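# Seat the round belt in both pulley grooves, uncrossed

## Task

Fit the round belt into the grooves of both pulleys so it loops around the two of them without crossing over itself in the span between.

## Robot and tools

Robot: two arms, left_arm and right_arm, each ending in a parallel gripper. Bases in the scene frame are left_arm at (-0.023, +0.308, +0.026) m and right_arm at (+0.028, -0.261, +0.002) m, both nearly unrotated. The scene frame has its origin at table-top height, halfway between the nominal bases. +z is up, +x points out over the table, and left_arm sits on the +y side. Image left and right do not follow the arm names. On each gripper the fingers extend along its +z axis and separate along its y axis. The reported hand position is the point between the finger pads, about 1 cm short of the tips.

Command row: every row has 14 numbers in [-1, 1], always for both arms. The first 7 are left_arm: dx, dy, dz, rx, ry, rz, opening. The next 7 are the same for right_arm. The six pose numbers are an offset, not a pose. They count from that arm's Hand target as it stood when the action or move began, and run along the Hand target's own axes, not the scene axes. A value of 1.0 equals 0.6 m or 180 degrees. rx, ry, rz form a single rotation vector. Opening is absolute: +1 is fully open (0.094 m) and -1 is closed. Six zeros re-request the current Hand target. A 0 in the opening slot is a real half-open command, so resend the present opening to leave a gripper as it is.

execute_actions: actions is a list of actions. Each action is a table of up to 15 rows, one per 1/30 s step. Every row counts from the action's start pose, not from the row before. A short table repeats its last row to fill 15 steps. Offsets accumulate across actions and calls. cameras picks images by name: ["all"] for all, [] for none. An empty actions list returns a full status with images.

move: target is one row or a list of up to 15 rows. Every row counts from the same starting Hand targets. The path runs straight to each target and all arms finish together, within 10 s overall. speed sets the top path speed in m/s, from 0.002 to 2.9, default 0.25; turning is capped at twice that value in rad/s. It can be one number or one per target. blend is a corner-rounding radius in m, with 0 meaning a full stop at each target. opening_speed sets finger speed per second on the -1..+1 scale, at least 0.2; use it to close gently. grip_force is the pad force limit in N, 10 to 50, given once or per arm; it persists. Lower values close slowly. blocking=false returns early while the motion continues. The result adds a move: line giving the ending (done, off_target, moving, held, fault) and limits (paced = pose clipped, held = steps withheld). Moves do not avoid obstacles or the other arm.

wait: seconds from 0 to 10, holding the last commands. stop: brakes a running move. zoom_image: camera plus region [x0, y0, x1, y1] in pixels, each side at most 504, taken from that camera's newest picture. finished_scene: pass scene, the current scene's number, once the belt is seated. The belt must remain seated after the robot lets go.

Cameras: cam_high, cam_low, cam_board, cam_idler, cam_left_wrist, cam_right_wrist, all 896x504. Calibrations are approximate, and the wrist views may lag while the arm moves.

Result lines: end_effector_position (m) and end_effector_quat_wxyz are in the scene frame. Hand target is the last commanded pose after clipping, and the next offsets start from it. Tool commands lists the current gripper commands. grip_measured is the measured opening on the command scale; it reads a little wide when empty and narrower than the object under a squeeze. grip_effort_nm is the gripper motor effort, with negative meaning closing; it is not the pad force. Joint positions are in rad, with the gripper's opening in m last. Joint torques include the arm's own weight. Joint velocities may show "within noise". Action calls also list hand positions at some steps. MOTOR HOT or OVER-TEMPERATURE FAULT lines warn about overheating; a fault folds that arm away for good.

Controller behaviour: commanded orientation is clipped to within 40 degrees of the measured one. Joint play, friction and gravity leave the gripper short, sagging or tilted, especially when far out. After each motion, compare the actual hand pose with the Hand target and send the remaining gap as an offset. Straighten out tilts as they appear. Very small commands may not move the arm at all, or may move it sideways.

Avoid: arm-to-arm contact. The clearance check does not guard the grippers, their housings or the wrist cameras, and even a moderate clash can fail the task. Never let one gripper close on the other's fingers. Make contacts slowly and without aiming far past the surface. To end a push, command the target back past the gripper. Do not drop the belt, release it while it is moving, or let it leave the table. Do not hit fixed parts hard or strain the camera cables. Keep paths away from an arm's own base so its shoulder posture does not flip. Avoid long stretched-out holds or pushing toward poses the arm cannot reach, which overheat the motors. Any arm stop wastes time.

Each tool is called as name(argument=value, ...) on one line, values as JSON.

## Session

Scene 1 done. Now scene 2.

execute_actions(actions=[], cameras=["all"])

zoom_image(camera="cam_board", region=[260, 150, 760, 480])

zoom_image(camera="cam_high", region=[220, 130, 460, 350])

Scene clock: 0.00 s.
left_arm: end_effector_position=(+0.3712, +0.3547, +0.1072) grip_measured=+1.000 grip_effort_nm=n/a end_effector_quat_wxyz=(+0.562, -0.097, +0.812, +0.125) | right_arm: end_effector_position=(+0.4082, -0.2999, +0.0689) grip_measured=+1.000 grip_effort_nm=n/a end_effector_quat_wxyz=(+0.526, +0.079, +0.847, +0.018)
Joint positions: left_arm=[-0.028 1.618 0.389 0.861 -0.35 -0.031 0.094] | right_arm=[-0.137 1.517 0.367 0.686 -0.064 0.094 0.094]
Joint velocities: within noise
Joint torques (N m): no reading
Heat: left arm: 32 °C; right arm: 29 °C.
Hand target: left_arm +0.3724, +0.3554, +0.1105; +0.565, -0.101, +0.809, +0.125 | right_arm +0.4101, -0.2994, +0.0724; +0.530, +0.079, +0.844, +0.020
Tool commands: left_gripper/opening=+1.0 right_gripper/opening=+1.0
camera_calibration:
cam_left_wrist: T_world_to_cam=[[0.271424, -0.962133, -0.0250787, 0.234429], [-0.754294, -0.196462, -0.626453, 0.457661], [0.597804, 0.188951, -0.779056, -0.108075], [0, 0, 0, 1]] pos_world=[0.346189, 0.335886, 0.208385]
cam_right_wrist: T_world_to_cam=[[-0.137755, -0.989258, -0.0489189, -0.245834], [-0.852223, 0.143551, -0.503099, 0.460989], [0.504717, -0.0276144, -0.862843, -0.0495594], [0, 0, 0, 1]] pos_world=[0.384014, -0.310737, 0.177135]

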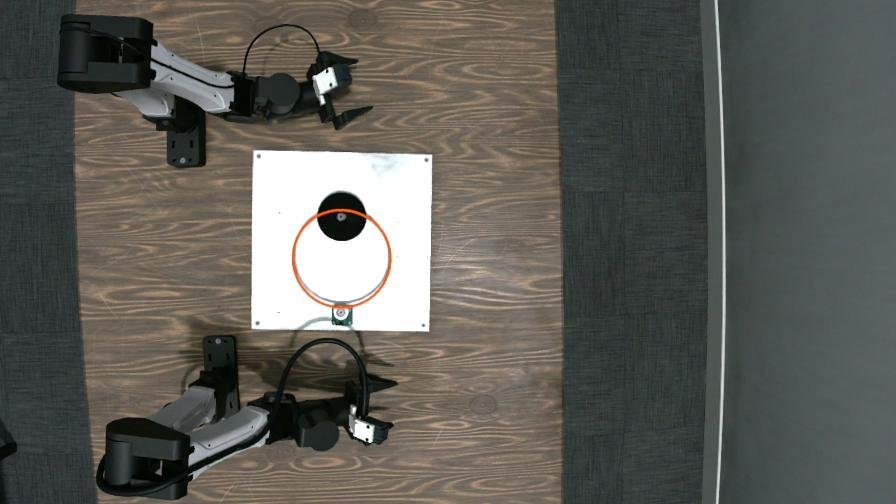

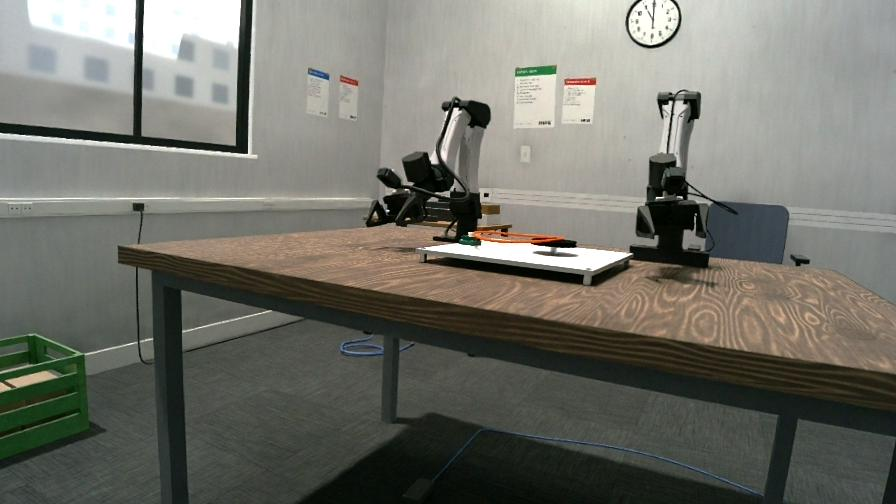

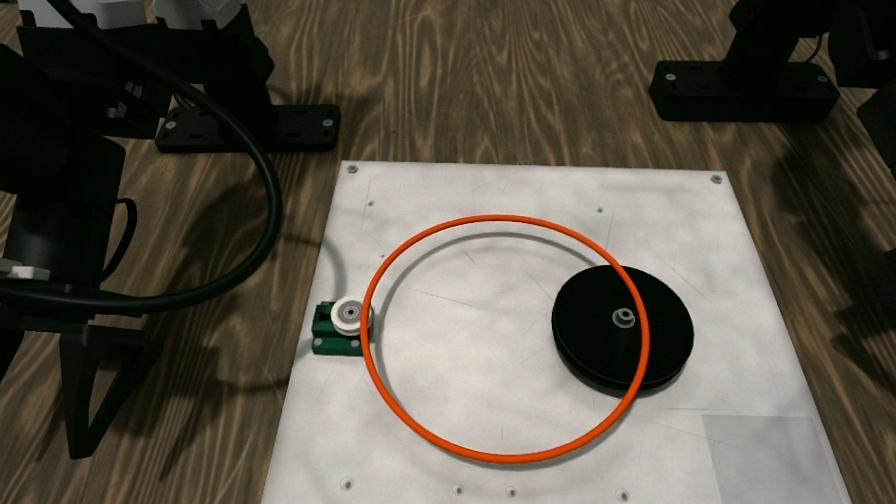

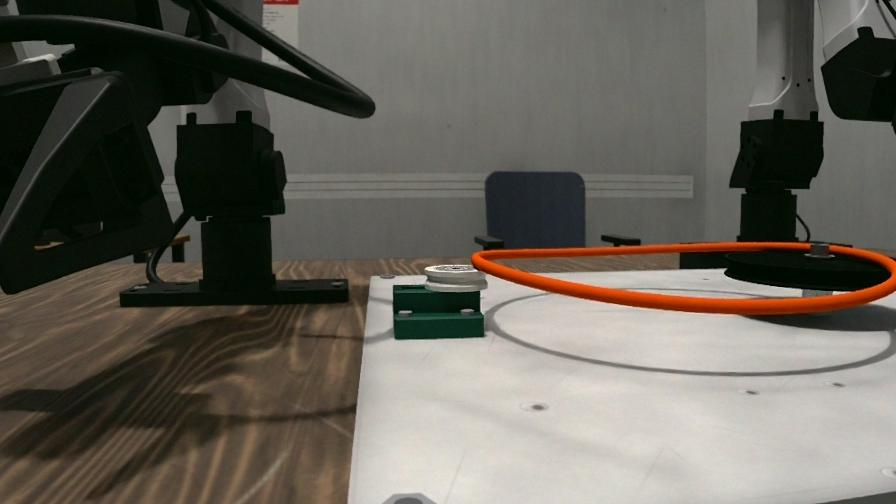

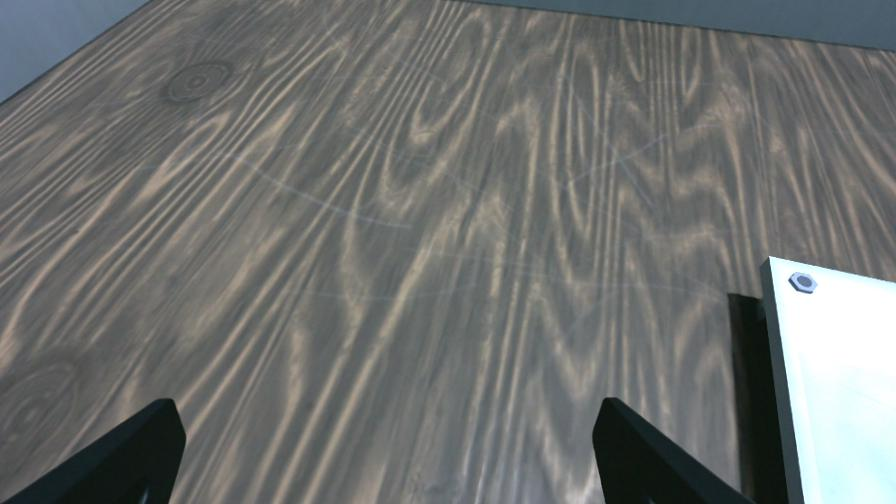

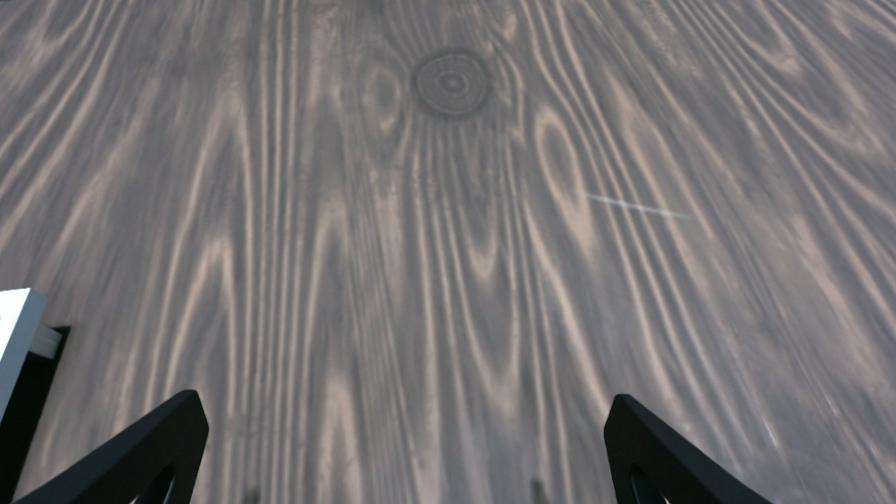

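Scaled by 1.008 from the camera's 896x504 image, which has a finer 1280x720 frame.

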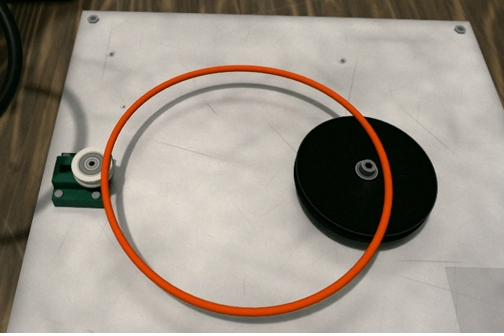

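Scaled by 2.100 from the camera's 896x504 image, which has a finer 1280x720 frame.

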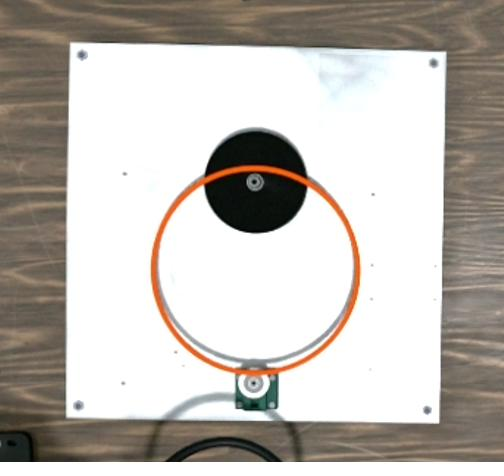

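move(target=[[-0.1305,-0.035,-0.193,-0.052,0.193,-0.098,-0.3,-0.0903,0.0577,-0.1428,-0.08,0.089,0.115,-0.3],[0.0247,-0.3867,-0.3735,-0.1039,0.3867,-0.1966,-0.3,0.0768,0.294,-0.2973,-0.2012,0.2221,0.2867,-0.3]], blend=[0.05,0], speed=0.25, cameras=["cam_high","cam_board","cam_left_wrist"])

Scene clock: 56.40 s.
left_arm: end_effector_position=(+0.2400, +0.0664, +0.1505) grip_measured=-0.298 grip_effort_nm=-0.11 end_effector_quat_wxyz=(+0.009, -0.451, +0.892, -0.007) | right_arm: end_effector_position=(+0.2476, -0.1140, +0.1246) grip_measured=-0.297 grip_effort_nm=-0.18 end_effector_quat_wxyz=(+0.151, +0.269, +0.812, +0.495)
Joint positions: left_arm=[-0.743 1.881 1.67 -1.34 -0.012 -1.686 0.033] | right_arm=[0.154 0.738 0.326 -0.23 -0.685 1.152 0.033]
Joint torques (N m): left_arm=[-0.43 -7.73 8.31 0 0.14 -0.2] | right_arm=[1.1 -1.33 5.87 2.73 -0.29 0.16]
Heat: left arm: 36 °C; right arm: 37 °C.
Hand target: left_arm +0.2388, +0.0641, +0.1499; +0.000, -0.462, +0.887, +0.000 | right_arm +0.2500, -0.1095, +0.1302; +0.162, +0.254, +0.804, +0.512
Off the commanded pose: left_arm 0.003 m, 2 deg | right_arm 0.008 m, 3 deg.
move: off_target (right_arm)
camera_calibration:
cam_left_wrist: T_world_to_cam=[[0.834625, -0.545954, 0.0730477, -0.183875], [-0.501379, -0.698087, 0.511169, 0.130517], [-0.228081, -0.463259, -0.856371, 0.311698], [0, 0, 0, 1]] pos_world=[0.289997, 0.135122, 0.213644]
Images, in order (width x height): cam_high 896x504, cam_board 896x504, cam_left_wrist 896x504.

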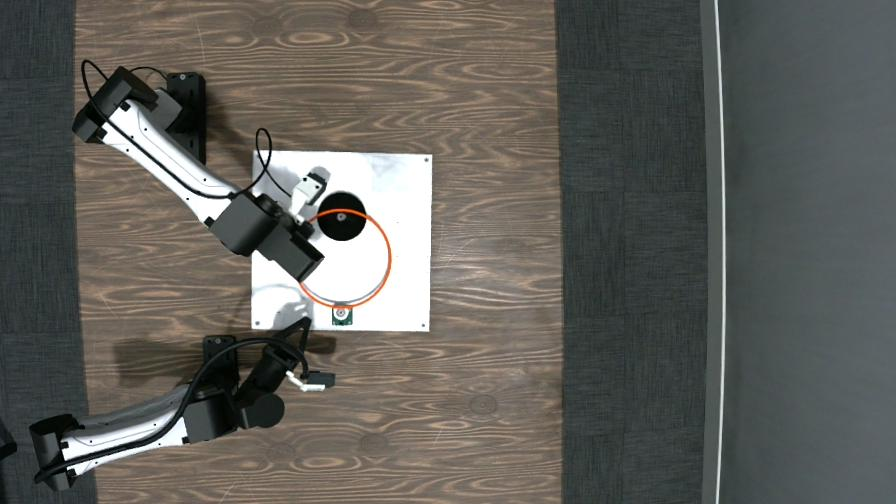

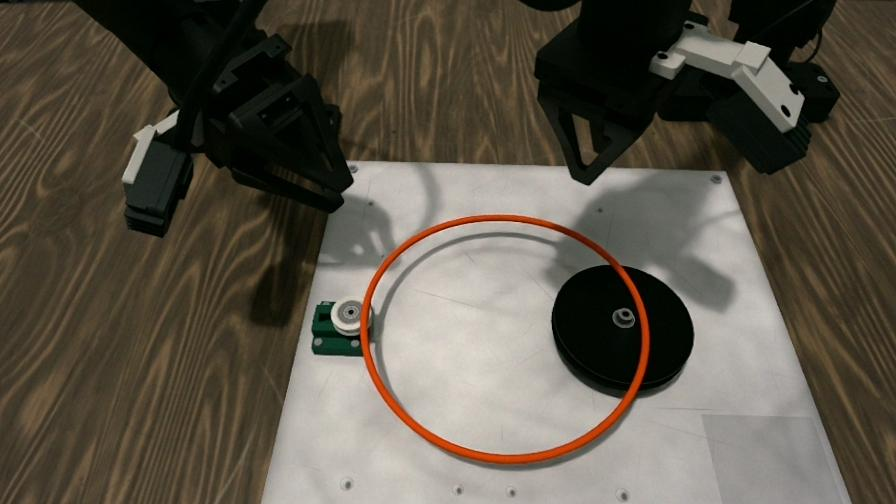

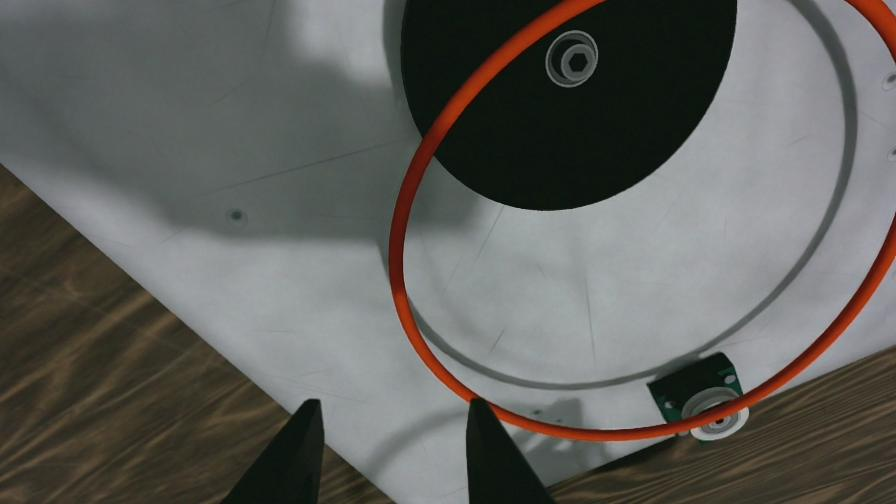

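move(target=[0.0005,0.0063,0.1448,0,0,0,-0.3,0,0,0,0,0,0,-0.3], speed=0.12, cameras=["cam_board","cam_left_wrist"])

zoom_image(camera="cam_board", region=[440, 140, 640, 300])

Scene clock: 85.30 s.
left_arm: end_effector_position=(+0.2358, +0.0700, +0.0727) grip_measured=-0.298 grip_effort_nm=-0.11 end_effector_quat_wxyz=(+0.005, -0.452, +0.892, +0.002) | right_arm: end_effector_position=(+0.2479, -0.1138, +0.1251) grip_measured=-0.297 grip_effort_nm=-0.18 end_effector_quat_wxyz=(+0.151, +0.268, +0.812, +0.496)
Joint positions: left_arm=[-0.743 1.915 1.404 -1.059 -0.011 -1.688 0.033] | right_arm=[0.155 0.738 0.326 -0.226 -0.685 1.154 0.033]
Joint torques (N m): left_arm=[-0.62 -8.09 4.86 0.55 0.16 -0.14] | right_arm=[1.11 -1.28 5.83 2.72 -0.28 0.16]
Heat: left arm: 39 °C; right arm: 39 °C.
Hand target: left_arm +0.2356, +0.0661, +0.0630; +0.000, -0.462, +0.887, +0.000 | right_arm +0.2499, -0.1094, +0.1302; +0.162, +0.254, +0.804, +0.512
Off the commanded pose: left_arm 0.010 m, 1 deg | right_arm 0.007 m, 3 deg.
move: off_target (right_arm)
camera_calibration:
cam_left_wrist: T_world_to_cam=[[0.836417, -0.545462, 0.0536525, -0.171789], [-0.492502, -0.705015, 0.51029, 0.169178], [-0.240518, -0.453239, -0.858327, 0.248126], [0, 0, 0, 1]] pos_world=[0.286687, 0.138028, 0.13586]
Images, in order (width x height): cam_board 896x504, cam_left_wrist 896x504.

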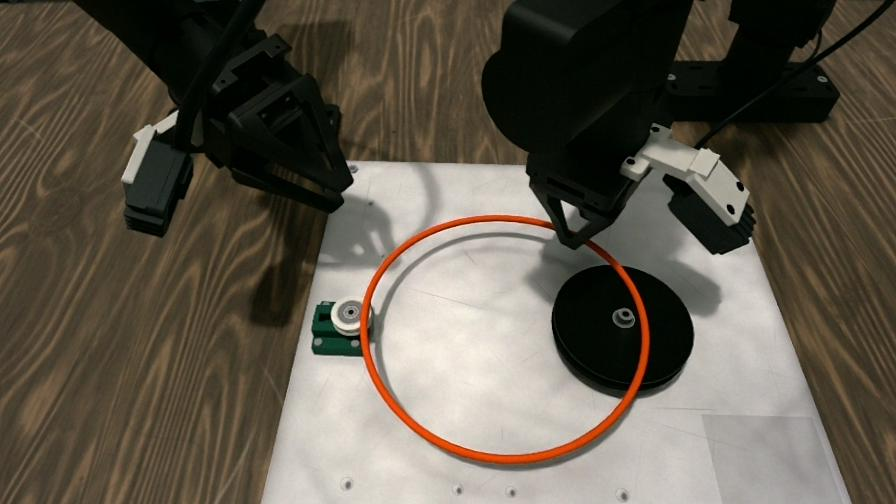

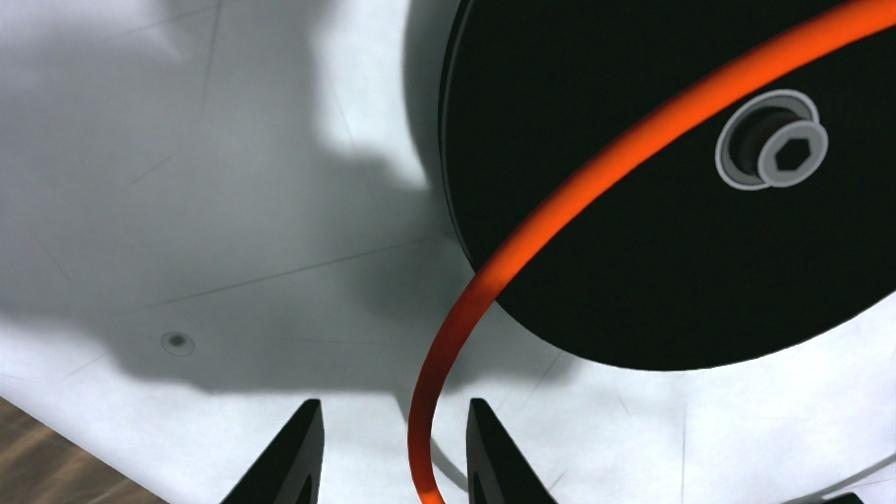

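Scaled by 2.520 from the camera's 896x504 image, which has a finer 1280x720 frame.

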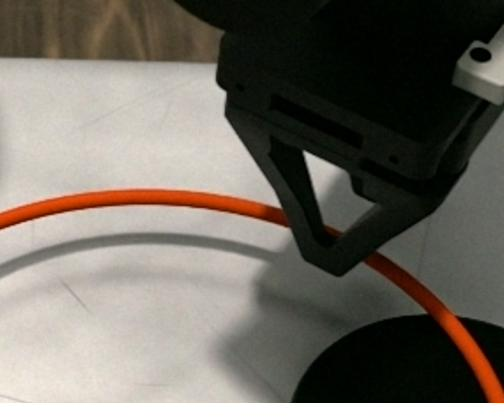

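move(target=[0,0,0,0,0,0,-1,0,0,0,0,0,0,-0.3], grip_force=45, opening_speed=1.0, cameras=["cam_left_wrist"])

Scene clock: 93.37 s.
left_arm: end_effector_position=(+0.2361, +0.0697, +0.0727) grip_measured=-0.915 grip_effort_nm=-0.94 end_effector_quat_wxyz=(+0.005, -0.452, +0.892, +0.001) | right_arm: end_effector_position=(+0.2479, -0.1138, +0.1251) grip_measured=-0.297 grip_effort_nm=-0.18 end_effector_quat_wxyz=(+0.151, +0.268, +0.812, +0.496)
Joint positions: left_arm=[-0.743 1.915 1.404 -1.058 -0.011 -1.688 0.004] | right_arm=[0.155 0.738 0.326 -0.226 -0.685 1.154 0.033]
Joint torques (N m): left_arm=[-0.42 -7.9 4.7 0.53 0.16 -0.24] | right_arm=[1.11 -1.26 5.82 2.71 -0.28 0.16]
Heat: left arm: 39 °C; right arm: 39 °C.
Hand target: left_arm +0.2356, +0.0661, +0.0630; +0.000, -0.462, +0.887, +0.000 | right_arm +0.2499, -0.1094, +0.1302; +0.162, +0.254, +0.804, +0.512
Off the commanded pose: left_arm 0.010 m, 1 deg | right_arm 0.007 m, 3 deg.
grip_force (N): 45, 45
move: off_target (right_arm)
camera_calibration:
cam_left_wrist: T_world_to_cam=[[0.836391, -0.545351, 0.0551518, -0.172278], [-0.493031, -0.704527, 0.510453, 0.169198], [-0.23952, -0.45413, -0.858135, 0.247892], [0, 0, 0, 1]] pos_world=[0.286887, 0.137828, 0.135859]
Images, in order (width x height): cam_left_wrist 896x504.

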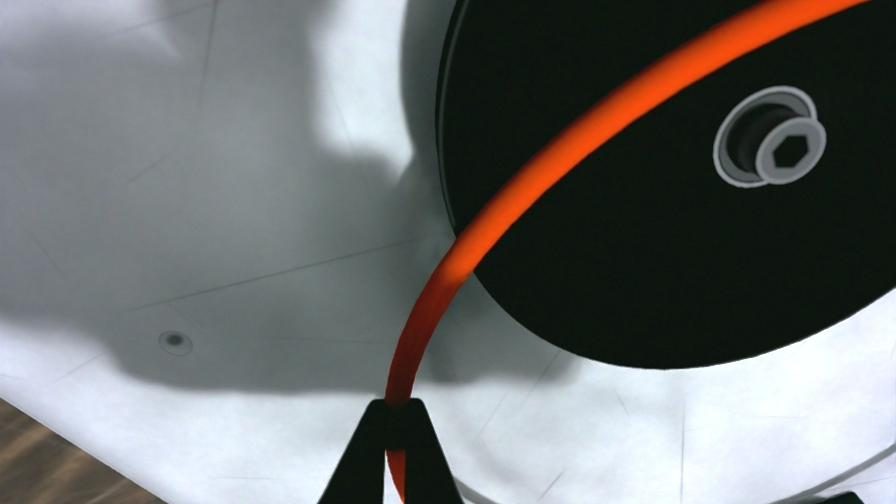

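move(target=[[0,0,-0.1837,0,0,0,-1,0,0,0,0,0,0,-0.3],[-0.1001,0.0457,-0.1837,0,0,0,-1,0,0,0,0,0,0,-0.3]], speed=0.12, blend=[0.03,0], cameras=["cam_high","cam_low","cam_board","cam_right_wrist"])

Scene clock: 109.23 s.
left_arm: end_effector_position=(+0.2559, +0.1272, +0.1668) grip_measured=-0.915 grip_effort_nm=-0.94 end_effector_quat_wxyz=(+0.004, -0.468, +0.884, +0.002) | right_arm: end_effector_position=(+0.2479, -0.1138, +0.1251) grip_measured=-0.297 grip_effort_nm=-0.18 end_effector_quat_wxyz=(+0.151, +0.268, +0.812, +0.496)
Joint positions: left_arm=[-0.575 1.805 1.638 -1.403 -0.009 -1.556 0.004] | right_arm=[0.155 0.738 0.326 -0.226 -0.685 1.154 0.033]
Joint torques (N m): left_arm=[-0.58 -11.78 4.83 0.03 0.19 0.23] | right_arm=[1.1 -1.26 5.82 2.71 -0.28 0.16]
Heat: left arm: 40 °C; right arm: 40 °C.
Hand target: left_arm +0.2475, +0.1309, +0.1733; +0.000, -0.462, +0.887, +0.000 | right_arm +0.2500, -0.1094, +0.1302; +0.162, +0.254, +0.804, +0.512
Off the commanded pose: left_arm 0.011 m, 1 deg | right_arm 0.007 m, 3 deg.
grip_force (N): 45, 45
move: off_target (left_arm, right_arm)
camera_calibration:
cam_right_wrist: T_world_to_cam=[[-0.271505, -0.42552, -0.86326, 0.118095], [-0.961984, 0.0924564, 0.256981, 0.252242], [-0.0295369, 0.900213, -0.434446, 0.269422], [0, 0, 0, 1]] pos_world=[0.282674, -0.215606, 0.154175]
Images, in order (width x height): cam_high 896x504, cam_low 896x504, cam_board 896x504, cam_right_wrist 896x504.

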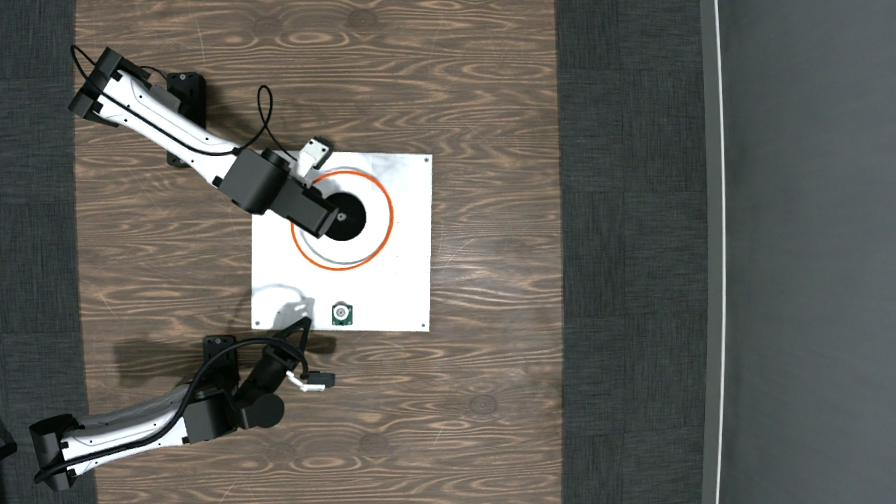

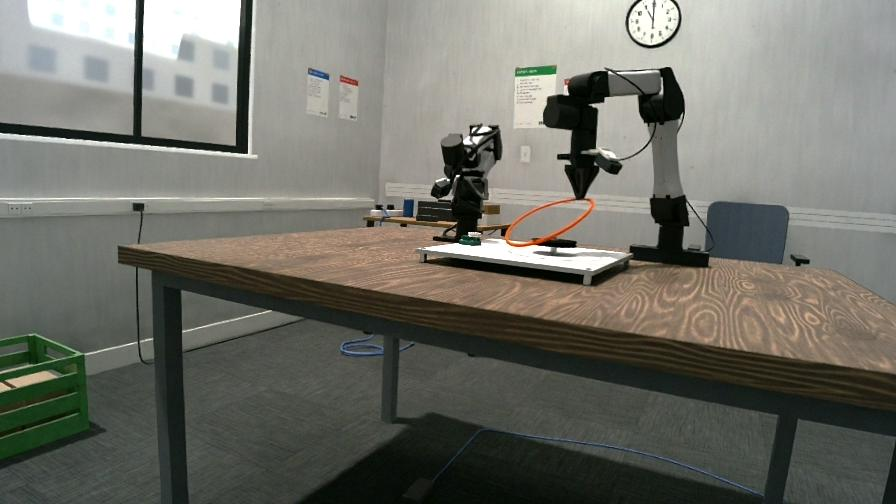

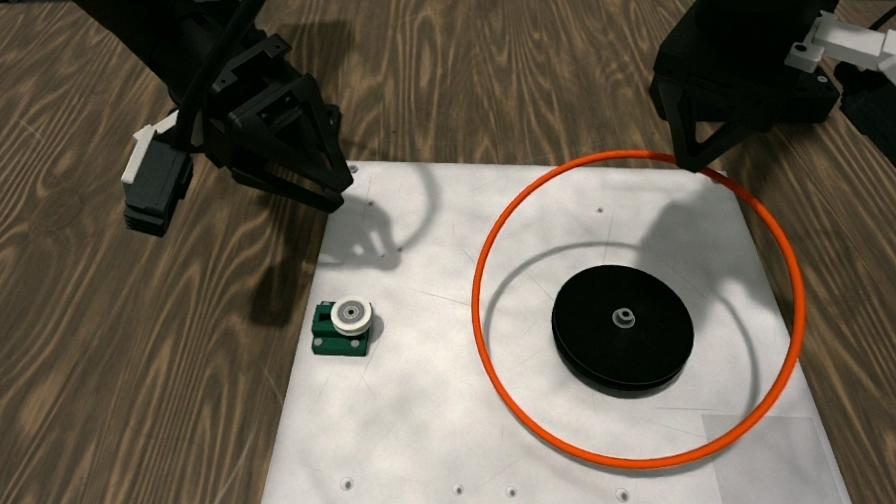

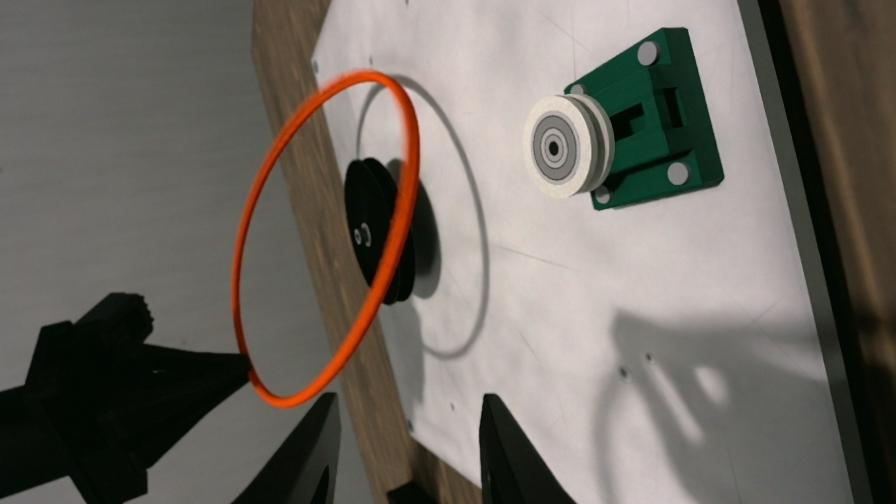

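move(target=[0,0,0.012,0,0,0,-1,0.0117,0.0037,0.1257,0,0,0,-0.3], speed=0.12, cameras=["cam_low","cam_board","cam_right_wrist"])

zoom_image(camera="cam_low", region=[450, 180, 610, 270])

Scene clock: 140.83 s.
left_arm: end_effector_position=(+0.2497, +0.1312, +0.1590) grip_measured=-0.915 grip_effort_nm=-0.94 end_effector_quat_wxyz=(-0.003, -0.468, +0.884, +0.016) | right_arm: end_effector_position=(+0.2788, -0.0504, +0.0962) grip_measured=-0.297 grip_effort_nm=-0.18 end_effector_quat_wxyz=(+0.145, +0.255, +0.814, +0.502)
Joint positions: left_arm=[-0.575 1.805 1.606 -1.403 -0.009 -1.554 0.004] | right_arm=[0.451 1.155 0.308 0.314 -0.466 1.333 0.033]
Joint torques (N m): left_arm=[-0.39 -12.08 4.59 0.31 0.09 0.23] | right_arm=[1.1 -2.3 5.68 2.91 0.19 0.16]
Heat: left arm: 42 °C; right arm: 42 °C.
Hand target: left_arm +0.2475, +0.1309, +0.1660; +0.000, -0.462, +0.887, +0.000 | right_arm +0.2841, -0.0488, +0.1003; +0.162, +0.254, +0.804, +0.512
Off the commanded pose: left_arm 0.007 m, 2 deg | right_arm 0.007 m, 3 deg.
grip_force (N): 45, 45
move: off_target (right_arm)
camera_calibration:
cam_right_wrist: T_world_to_cam=[[-0.25357, -0.427937, -0.867509, 0.123831], [-0.965753, 0.0610127, 0.252189, 0.283512], [-0.0549917, 0.901747, -0.428752, 0.207359], [0, 0, 0, 1]] pos_world=[0.316605, -0.151291, 0.124832]
Images, in order (width x height): cam_low 896x504, cam_board 896x504, cam_right_wrist 896x504.

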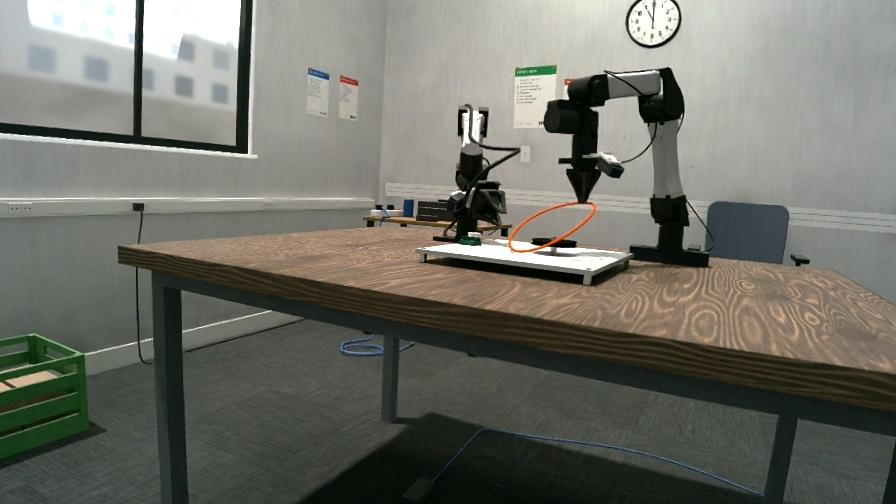

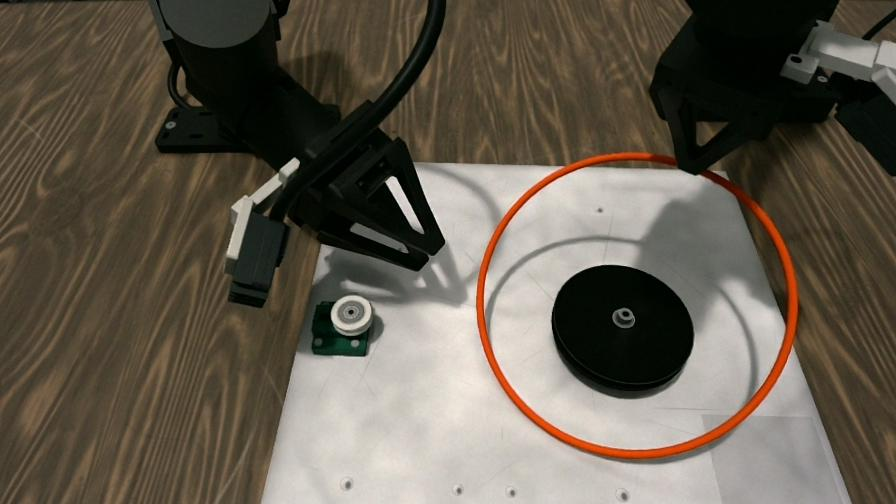

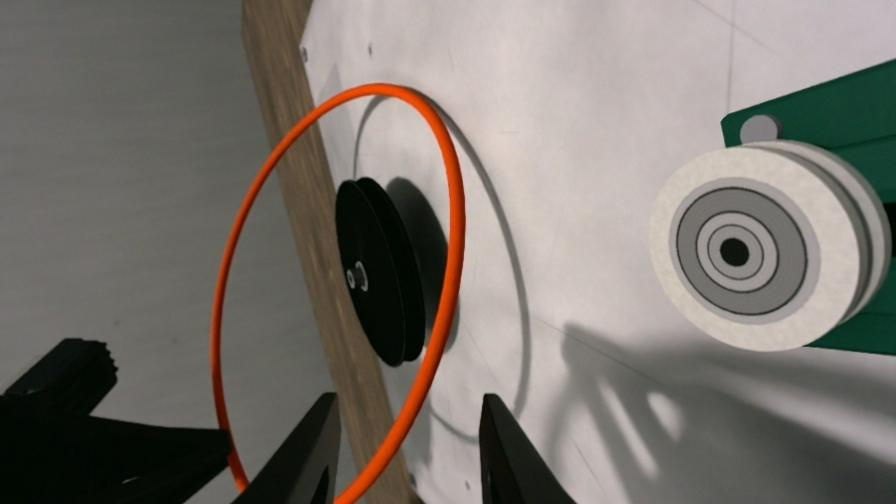

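Scaled by 3.150 from the camera's 896x504 image, which has a finer 1280x720 frame.

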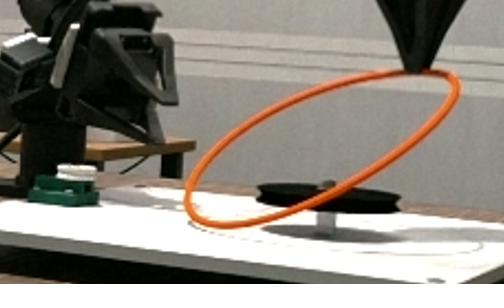

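move(target=[0,0,0,0,0,0,-1,0,0.0045,0.0645,0,0,0,-0.3], speed=0.1, cameras=["cam_board","cam_right_wrist"])

zoom_image(camera="cam_board", region=[400, 180, 560, 300])

Scene clock: 151.57 s.
left_arm: end_effector_position=(+0.2497, +0.1312, +0.1590) grip_measured=-0.915 grip_effort_nm=-0.94 end_effector_quat_wxyz=(-0.003, -0.468, +0.884, +0.016) | right_arm: end_effector_position=(+0.2894, -0.0277, +0.0685) grip_measured=-0.297 grip_effort_nm=-0.18 end_effector_quat_wxyz=(+0.135, +0.261, +0.821, +0.489)
Joint positions: left_arm=[-0.575 1.805 1.606 -1.403 -0.009 -1.554 0.004] | right_arm=[0.529 1.383 0.332 0.498 -0.397 1.375 0.033]
Joint torques (N m): left_arm=[-0.35 -12.16 4.64 0.24 0.14 0.26] | right_arm=[1.11 -3.6 8.35 2.91 0.21 0.17]
Heat: left arm: 43 °C; right arm: 43 °C.
Hand target: left_arm +0.2475, +0.1309, +0.1660; +0.000, -0.462, +0.887, +0.000 | right_arm +0.3049, -0.0191, +0.0865; +0.162, +0.254, +0.804, +0.512
Off the commanded pose: left_arm 0.007 m, 2 deg | right_arm 0.025 m, 5 deg.
grip_force (N): 45, 45
move: off_target (right_arm)
camera_calibration:
cam_right_wrist: T_world_to_cam=[[-0.280458, -0.44571, -0.850109, 0.118294], [-0.957437, 0.0669269, 0.280777, 0.295159], [-0.0682498, 0.892672, -0.445509, 0.18026], [0, 0, 0, 1]] pos_world=[0.328076, -0.127942, 0.097996]
Images, in order (width x height): cam_board 896x504, cam_right_wrist 896x504.

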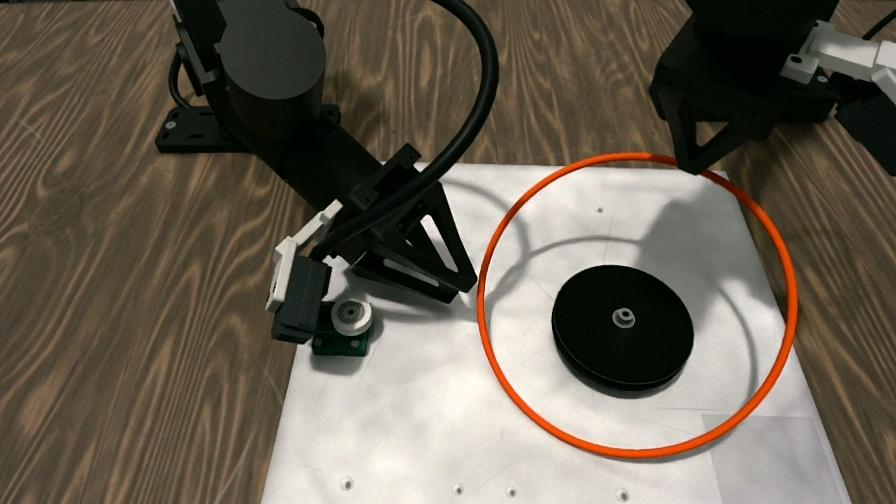

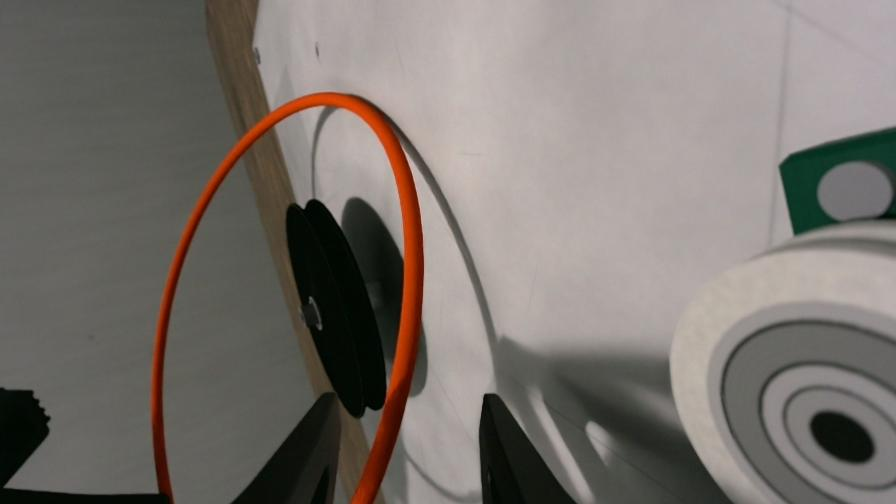

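Scaled by 3.150 from the camera's 896x504 image, which has a finer 1280x720 frame.

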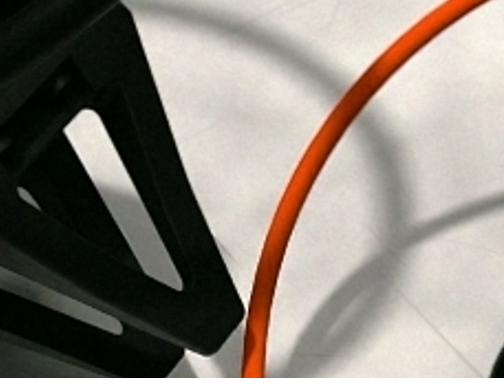

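move(target=[0,0,0,0,0,0,-1,0.006,0.0267,0.0098,0,0,0,-0.3], speed=0.08, cameras=["cam_board","cam_right_wrist"])

zoom_image(camera="cam_board", region=[400, 180, 560, 300])

Scene clock: 161.13 s.
left_arm: end_effector_position=(+0.2497, +0.1312, +0.1590) grip_measured=-0.915 grip_effort_nm=-0.94 end_effector_quat_wxyz=(-0.003, -0.468, +0.884, +0.016) | right_arm: end_effector_position=(+0.3000, -0.0118, +0.0906) grip_measured=-0.297 grip_effort_nm=-0.18 end_effector_quat_wxyz=(+0.151, +0.251, +0.811, +0.506)
Joint positions: left_arm=[-0.575 1.805 1.606 -1.403 -0.009 -1.554 0.004] | right_arm=[0.567 1.383 0.393 0.498 -0.363 1.392 0.033]
Joint torques (N m): left_arm=[-0.39 -11.95 4.49 0.25 0.15 0.21] | right_arm=[1.03 -3.79 8.55 2.42 0.21 0.15]
Heat: left arm: 44 °C; right arm: 45 °C.
Hand target: left_arm +0.2475, +0.1309, +0.1660; +0.000, -0.462, +0.887, +0.000 | right_arm +0.3089, -0.0072, +0.0985; +0.162, +0.254, +0.804, +0.512
Off the commanded pose: left_arm 0.007 m, 2 deg | right_arm 0.013 m, 2 deg.
grip_force (N): 45, 45
move: off_target (right_arm)
camera_calibration:
cam_right_wrist: T_world_to_cam=[[-0.23886, -0.4236, -0.87379, 0.137082], [-0.969869, 0.0596342, 0.236215, 0.305637], [-0.0479529, 0.903884, -0.425081, 0.168876], [0, 0, 0, 1]] pos_world=[0.337269, -0.112803, 0.119371]
Images, in order (width x height): cam_board 896x504, cam_right_wrist 896x504.

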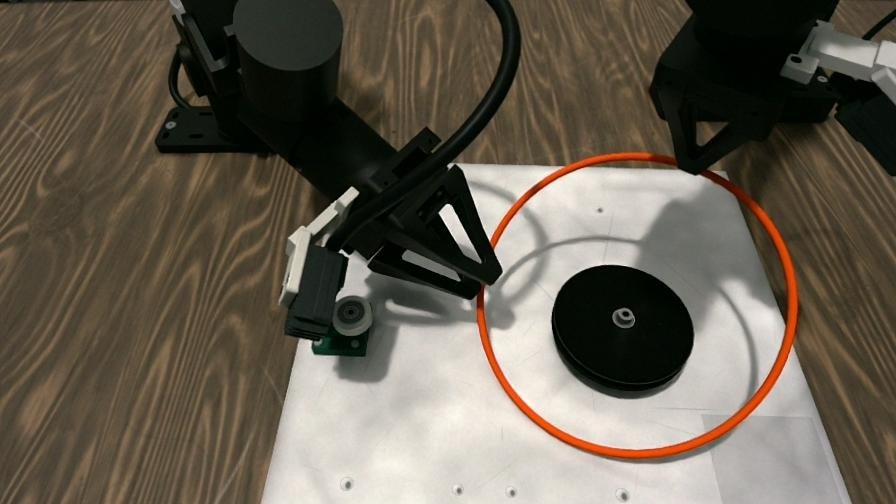

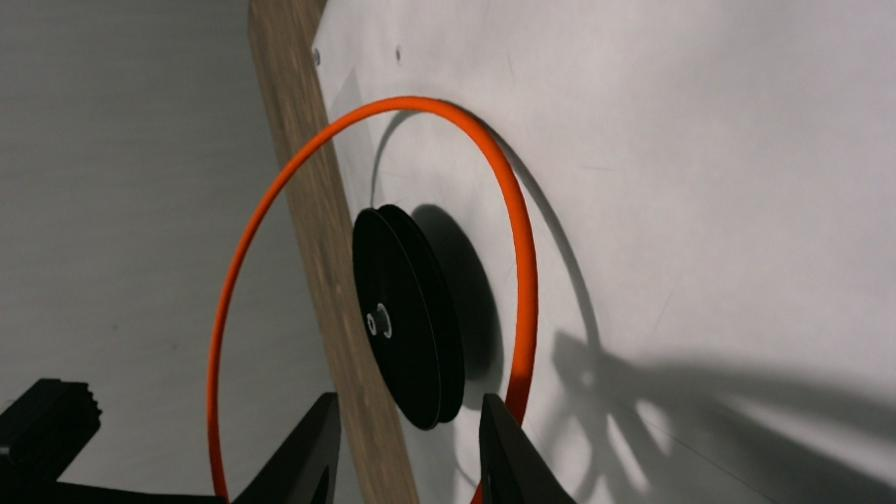

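Scaled by 3.150 from the camera's 896x504 image, which has a finer 1280x720 frame.

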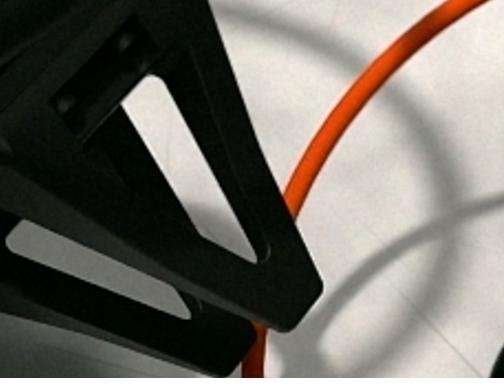

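move(target=[[0,0,0,0,0,0,-1,0,0,-0.045,0,0,0,-0.3],[0,0,0,0,0,0,-1,0.0019,-0.0129,-0.035,0,0,0,-0.3],[0,0,0,0,0,0,-1,0.0019,-0.0129,0.0067,0,0,0,-0.3]], speed=0.08, cameras=["cam_board","cam_right_wrist"])

zoom_image(camera="cam_board", region=[400, 180, 560, 300])

Scene clock: 178.20 s.
left_arm: end_effector_position=(+0.2497, +0.1312, +0.1590) grip_measured=-0.915 grip_effort_nm=-0.94 end_effector_quat_wxyz=(-0.003, -0.468, +0.884, +0.016) | right_arm: end_effector_position=(+0.2926, -0.0151, +0.0719) grip_measured=-0.297 grip_effort_nm=-0.18 end_effector_quat_wxyz=(+0.137, +0.259, +0.822, +0.489)
Joint positions: left_arm=[-0.575 1.805 1.606 -1.403 -0.009 -1.554 0.004] | right_arm=[0.572 1.411 0.37 0.496 -0.36 1.393 0.033]
Joint torques (N m): left_arm=[-0.46 -12.01 4.86 0.31 0.16 0.19] | right_arm=[1.02 -3.66 8.51 2.91 0.22 0.17]
Heat: left arm: 45 °C; right arm: 45 °C.
Hand target: left_arm +0.2475, +0.1309, +0.1660; +0.000, -0.462, +0.887, +0.000 | right_arm +0.3081, -0.0061, +0.0898; +0.162, +0.254, +0.804, +0.512
Off the commanded pose: left_arm 0.007 m, 2 deg | right_arm 0.025 m, 5 deg.
grip_force (N): 45, 45
move: off_target (right_arm)
camera_calibration:
cam_right_wrist: T_world_to_cam=[[-0.276217, -0.449006, -0.849763, 0.126427], [-0.958639, 0.0655408, 0.276976, 0.296993], [-0.06867, 0.891122, -0.448539, 0.171066], [0, 0, 0, 1]] pos_world=[0.331377, -0.11514, 0.101902]
Images, in order (width x height): cam_board 896x504, cam_right_wrist 896x504.

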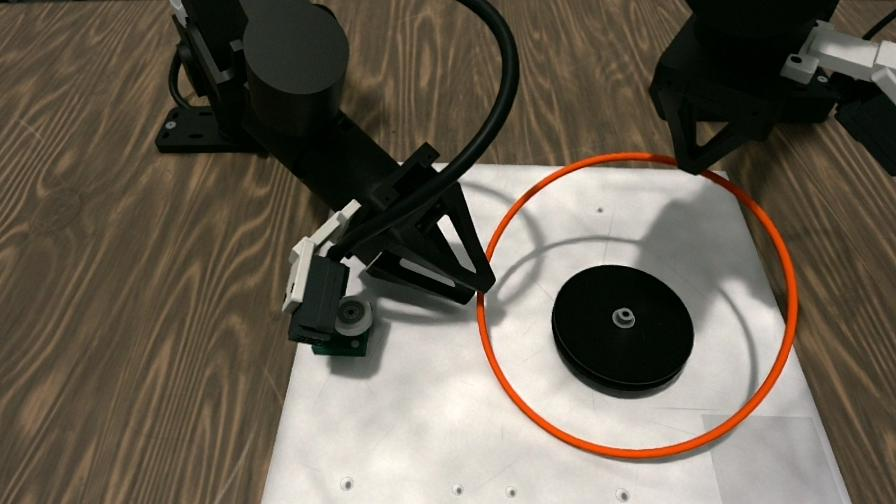

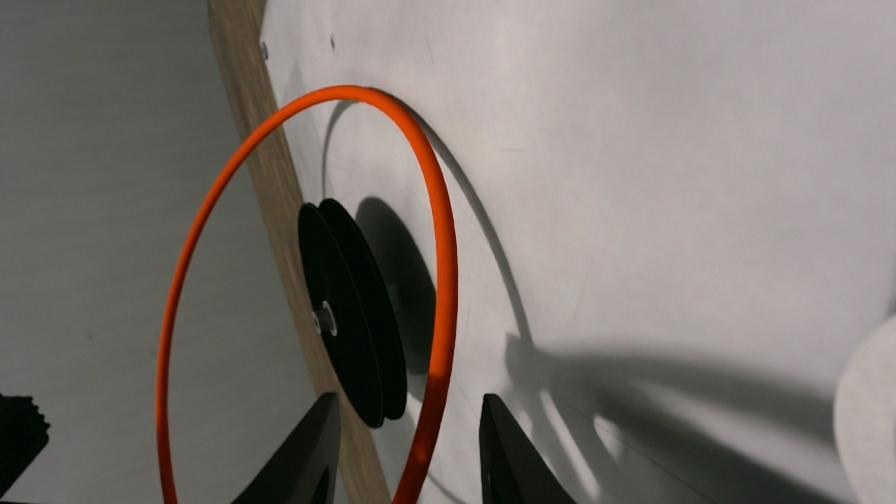

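Scaled by 3.150 from the camera's 896x504 image, which has a finer 1280x720 frame.

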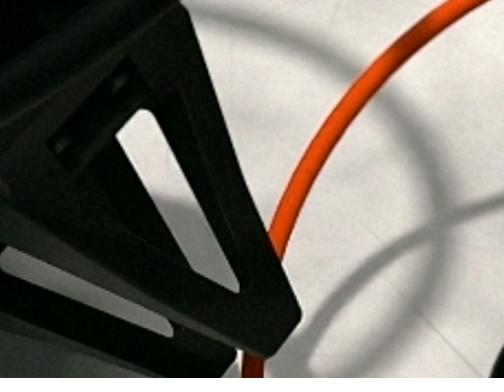

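move(target=[0,0,0,0,0,0,-1,0,0.003,0.025,0,0,0,-0.3], speed=0.08, cameras=["cam_board","cam_right_wrist"])

zoom_image(camera="cam_board", region=[400, 180, 560, 300])

Scene clock: 186.30 s.
left_arm: end_effector_position=(+0.2497, +0.1312, +0.1590) grip_measured=-0.915 grip_effort_nm=-0.94 end_effector_quat_wxyz=(-0.003, -0.468, +0.884, +0.016) | right_arm: end_effector_position=(+0.3016, -0.0036, +0.0676) grip_measured=-0.297 grip_effort_nm=-0.18 end_effector_quat_wxyz=(+0.137, +0.259, +0.822, +0.488)
Joint positions: left_arm=[-0.575 1.805 1.606 -1.403 -0.009 -1.554 0.004] | right_arm=[0.593 1.492 0.41 0.541 -0.34 1.404 0.033]
Joint torques (N m): left_arm=[-0.35 -12.01 4.68 0.27 0.16 0.19] | right_arm=[1.05 -4.48 8.23 2.92 0.23 0.17]
Heat: left arm: 46 °C; right arm: 46 °C.
Hand target: left_arm +0.2475, +0.1309, +0.1660; +0.000, -0.462, +0.887, +0.000 | right_arm +0.3164, +0.0056, +0.0851; +0.162, +0.254, +0.804, +0.512
Off the commanded pose: left_arm 0.007 m, 2 deg | right_arm 0.025 m, 4 deg.
grip_force (N): 45, 45
move: off_target (right_arm)
camera_calibration:
cam_right_wrist: T_world_to_cam=[[-0.275871, -0.449963, -0.849369, 0.130269], [-0.958823, 0.0667943, 0.276037, 0.30619], [-0.0674733, 0.890546, -0.449862, 0.159339], [0, 0, 0, 1]] pos_world=[0.340271, -0.103734, 0.0978072]
Images, in order (width x height): cam_board 896x504, cam_right_wrist 896x504.

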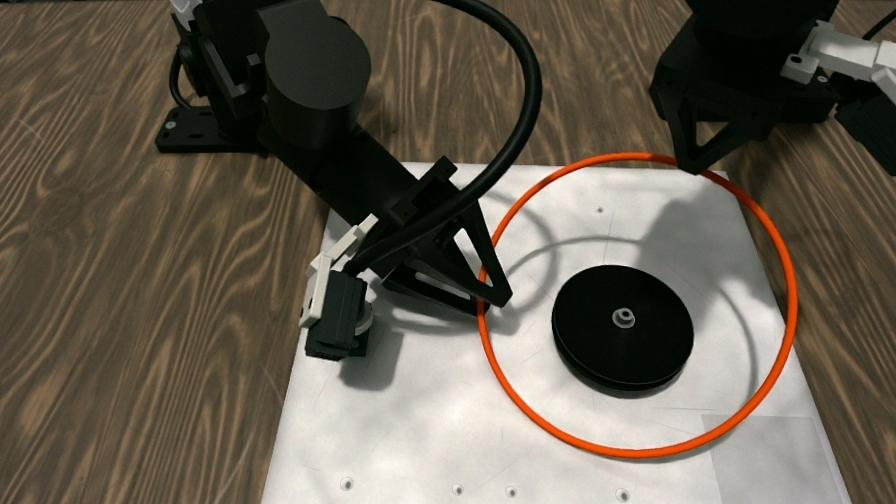

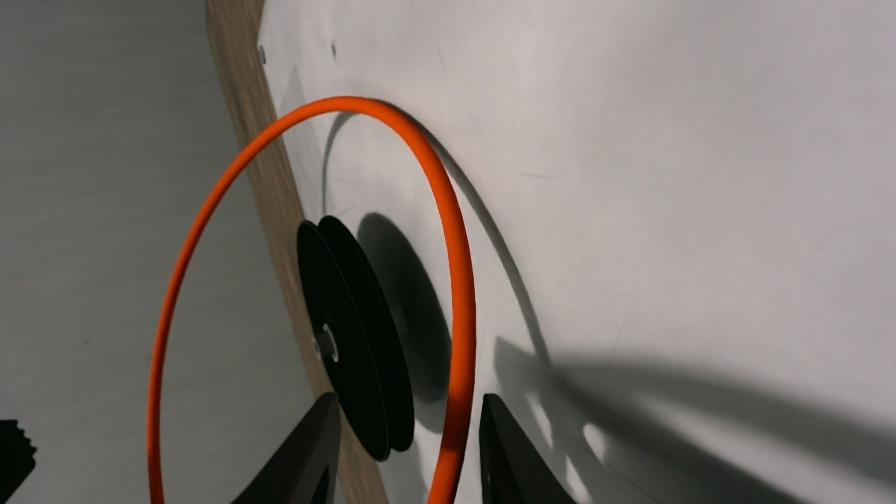

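Scaled by 3.150 from the camera's 896x504 image, which has a finer 1280x720 frame.

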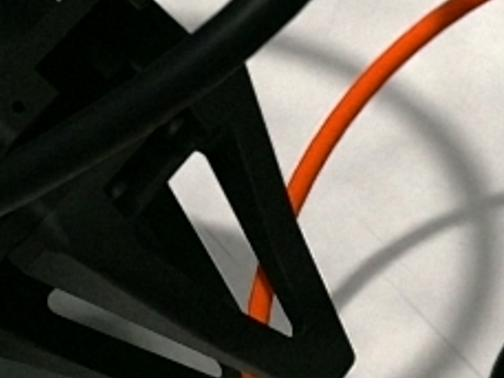

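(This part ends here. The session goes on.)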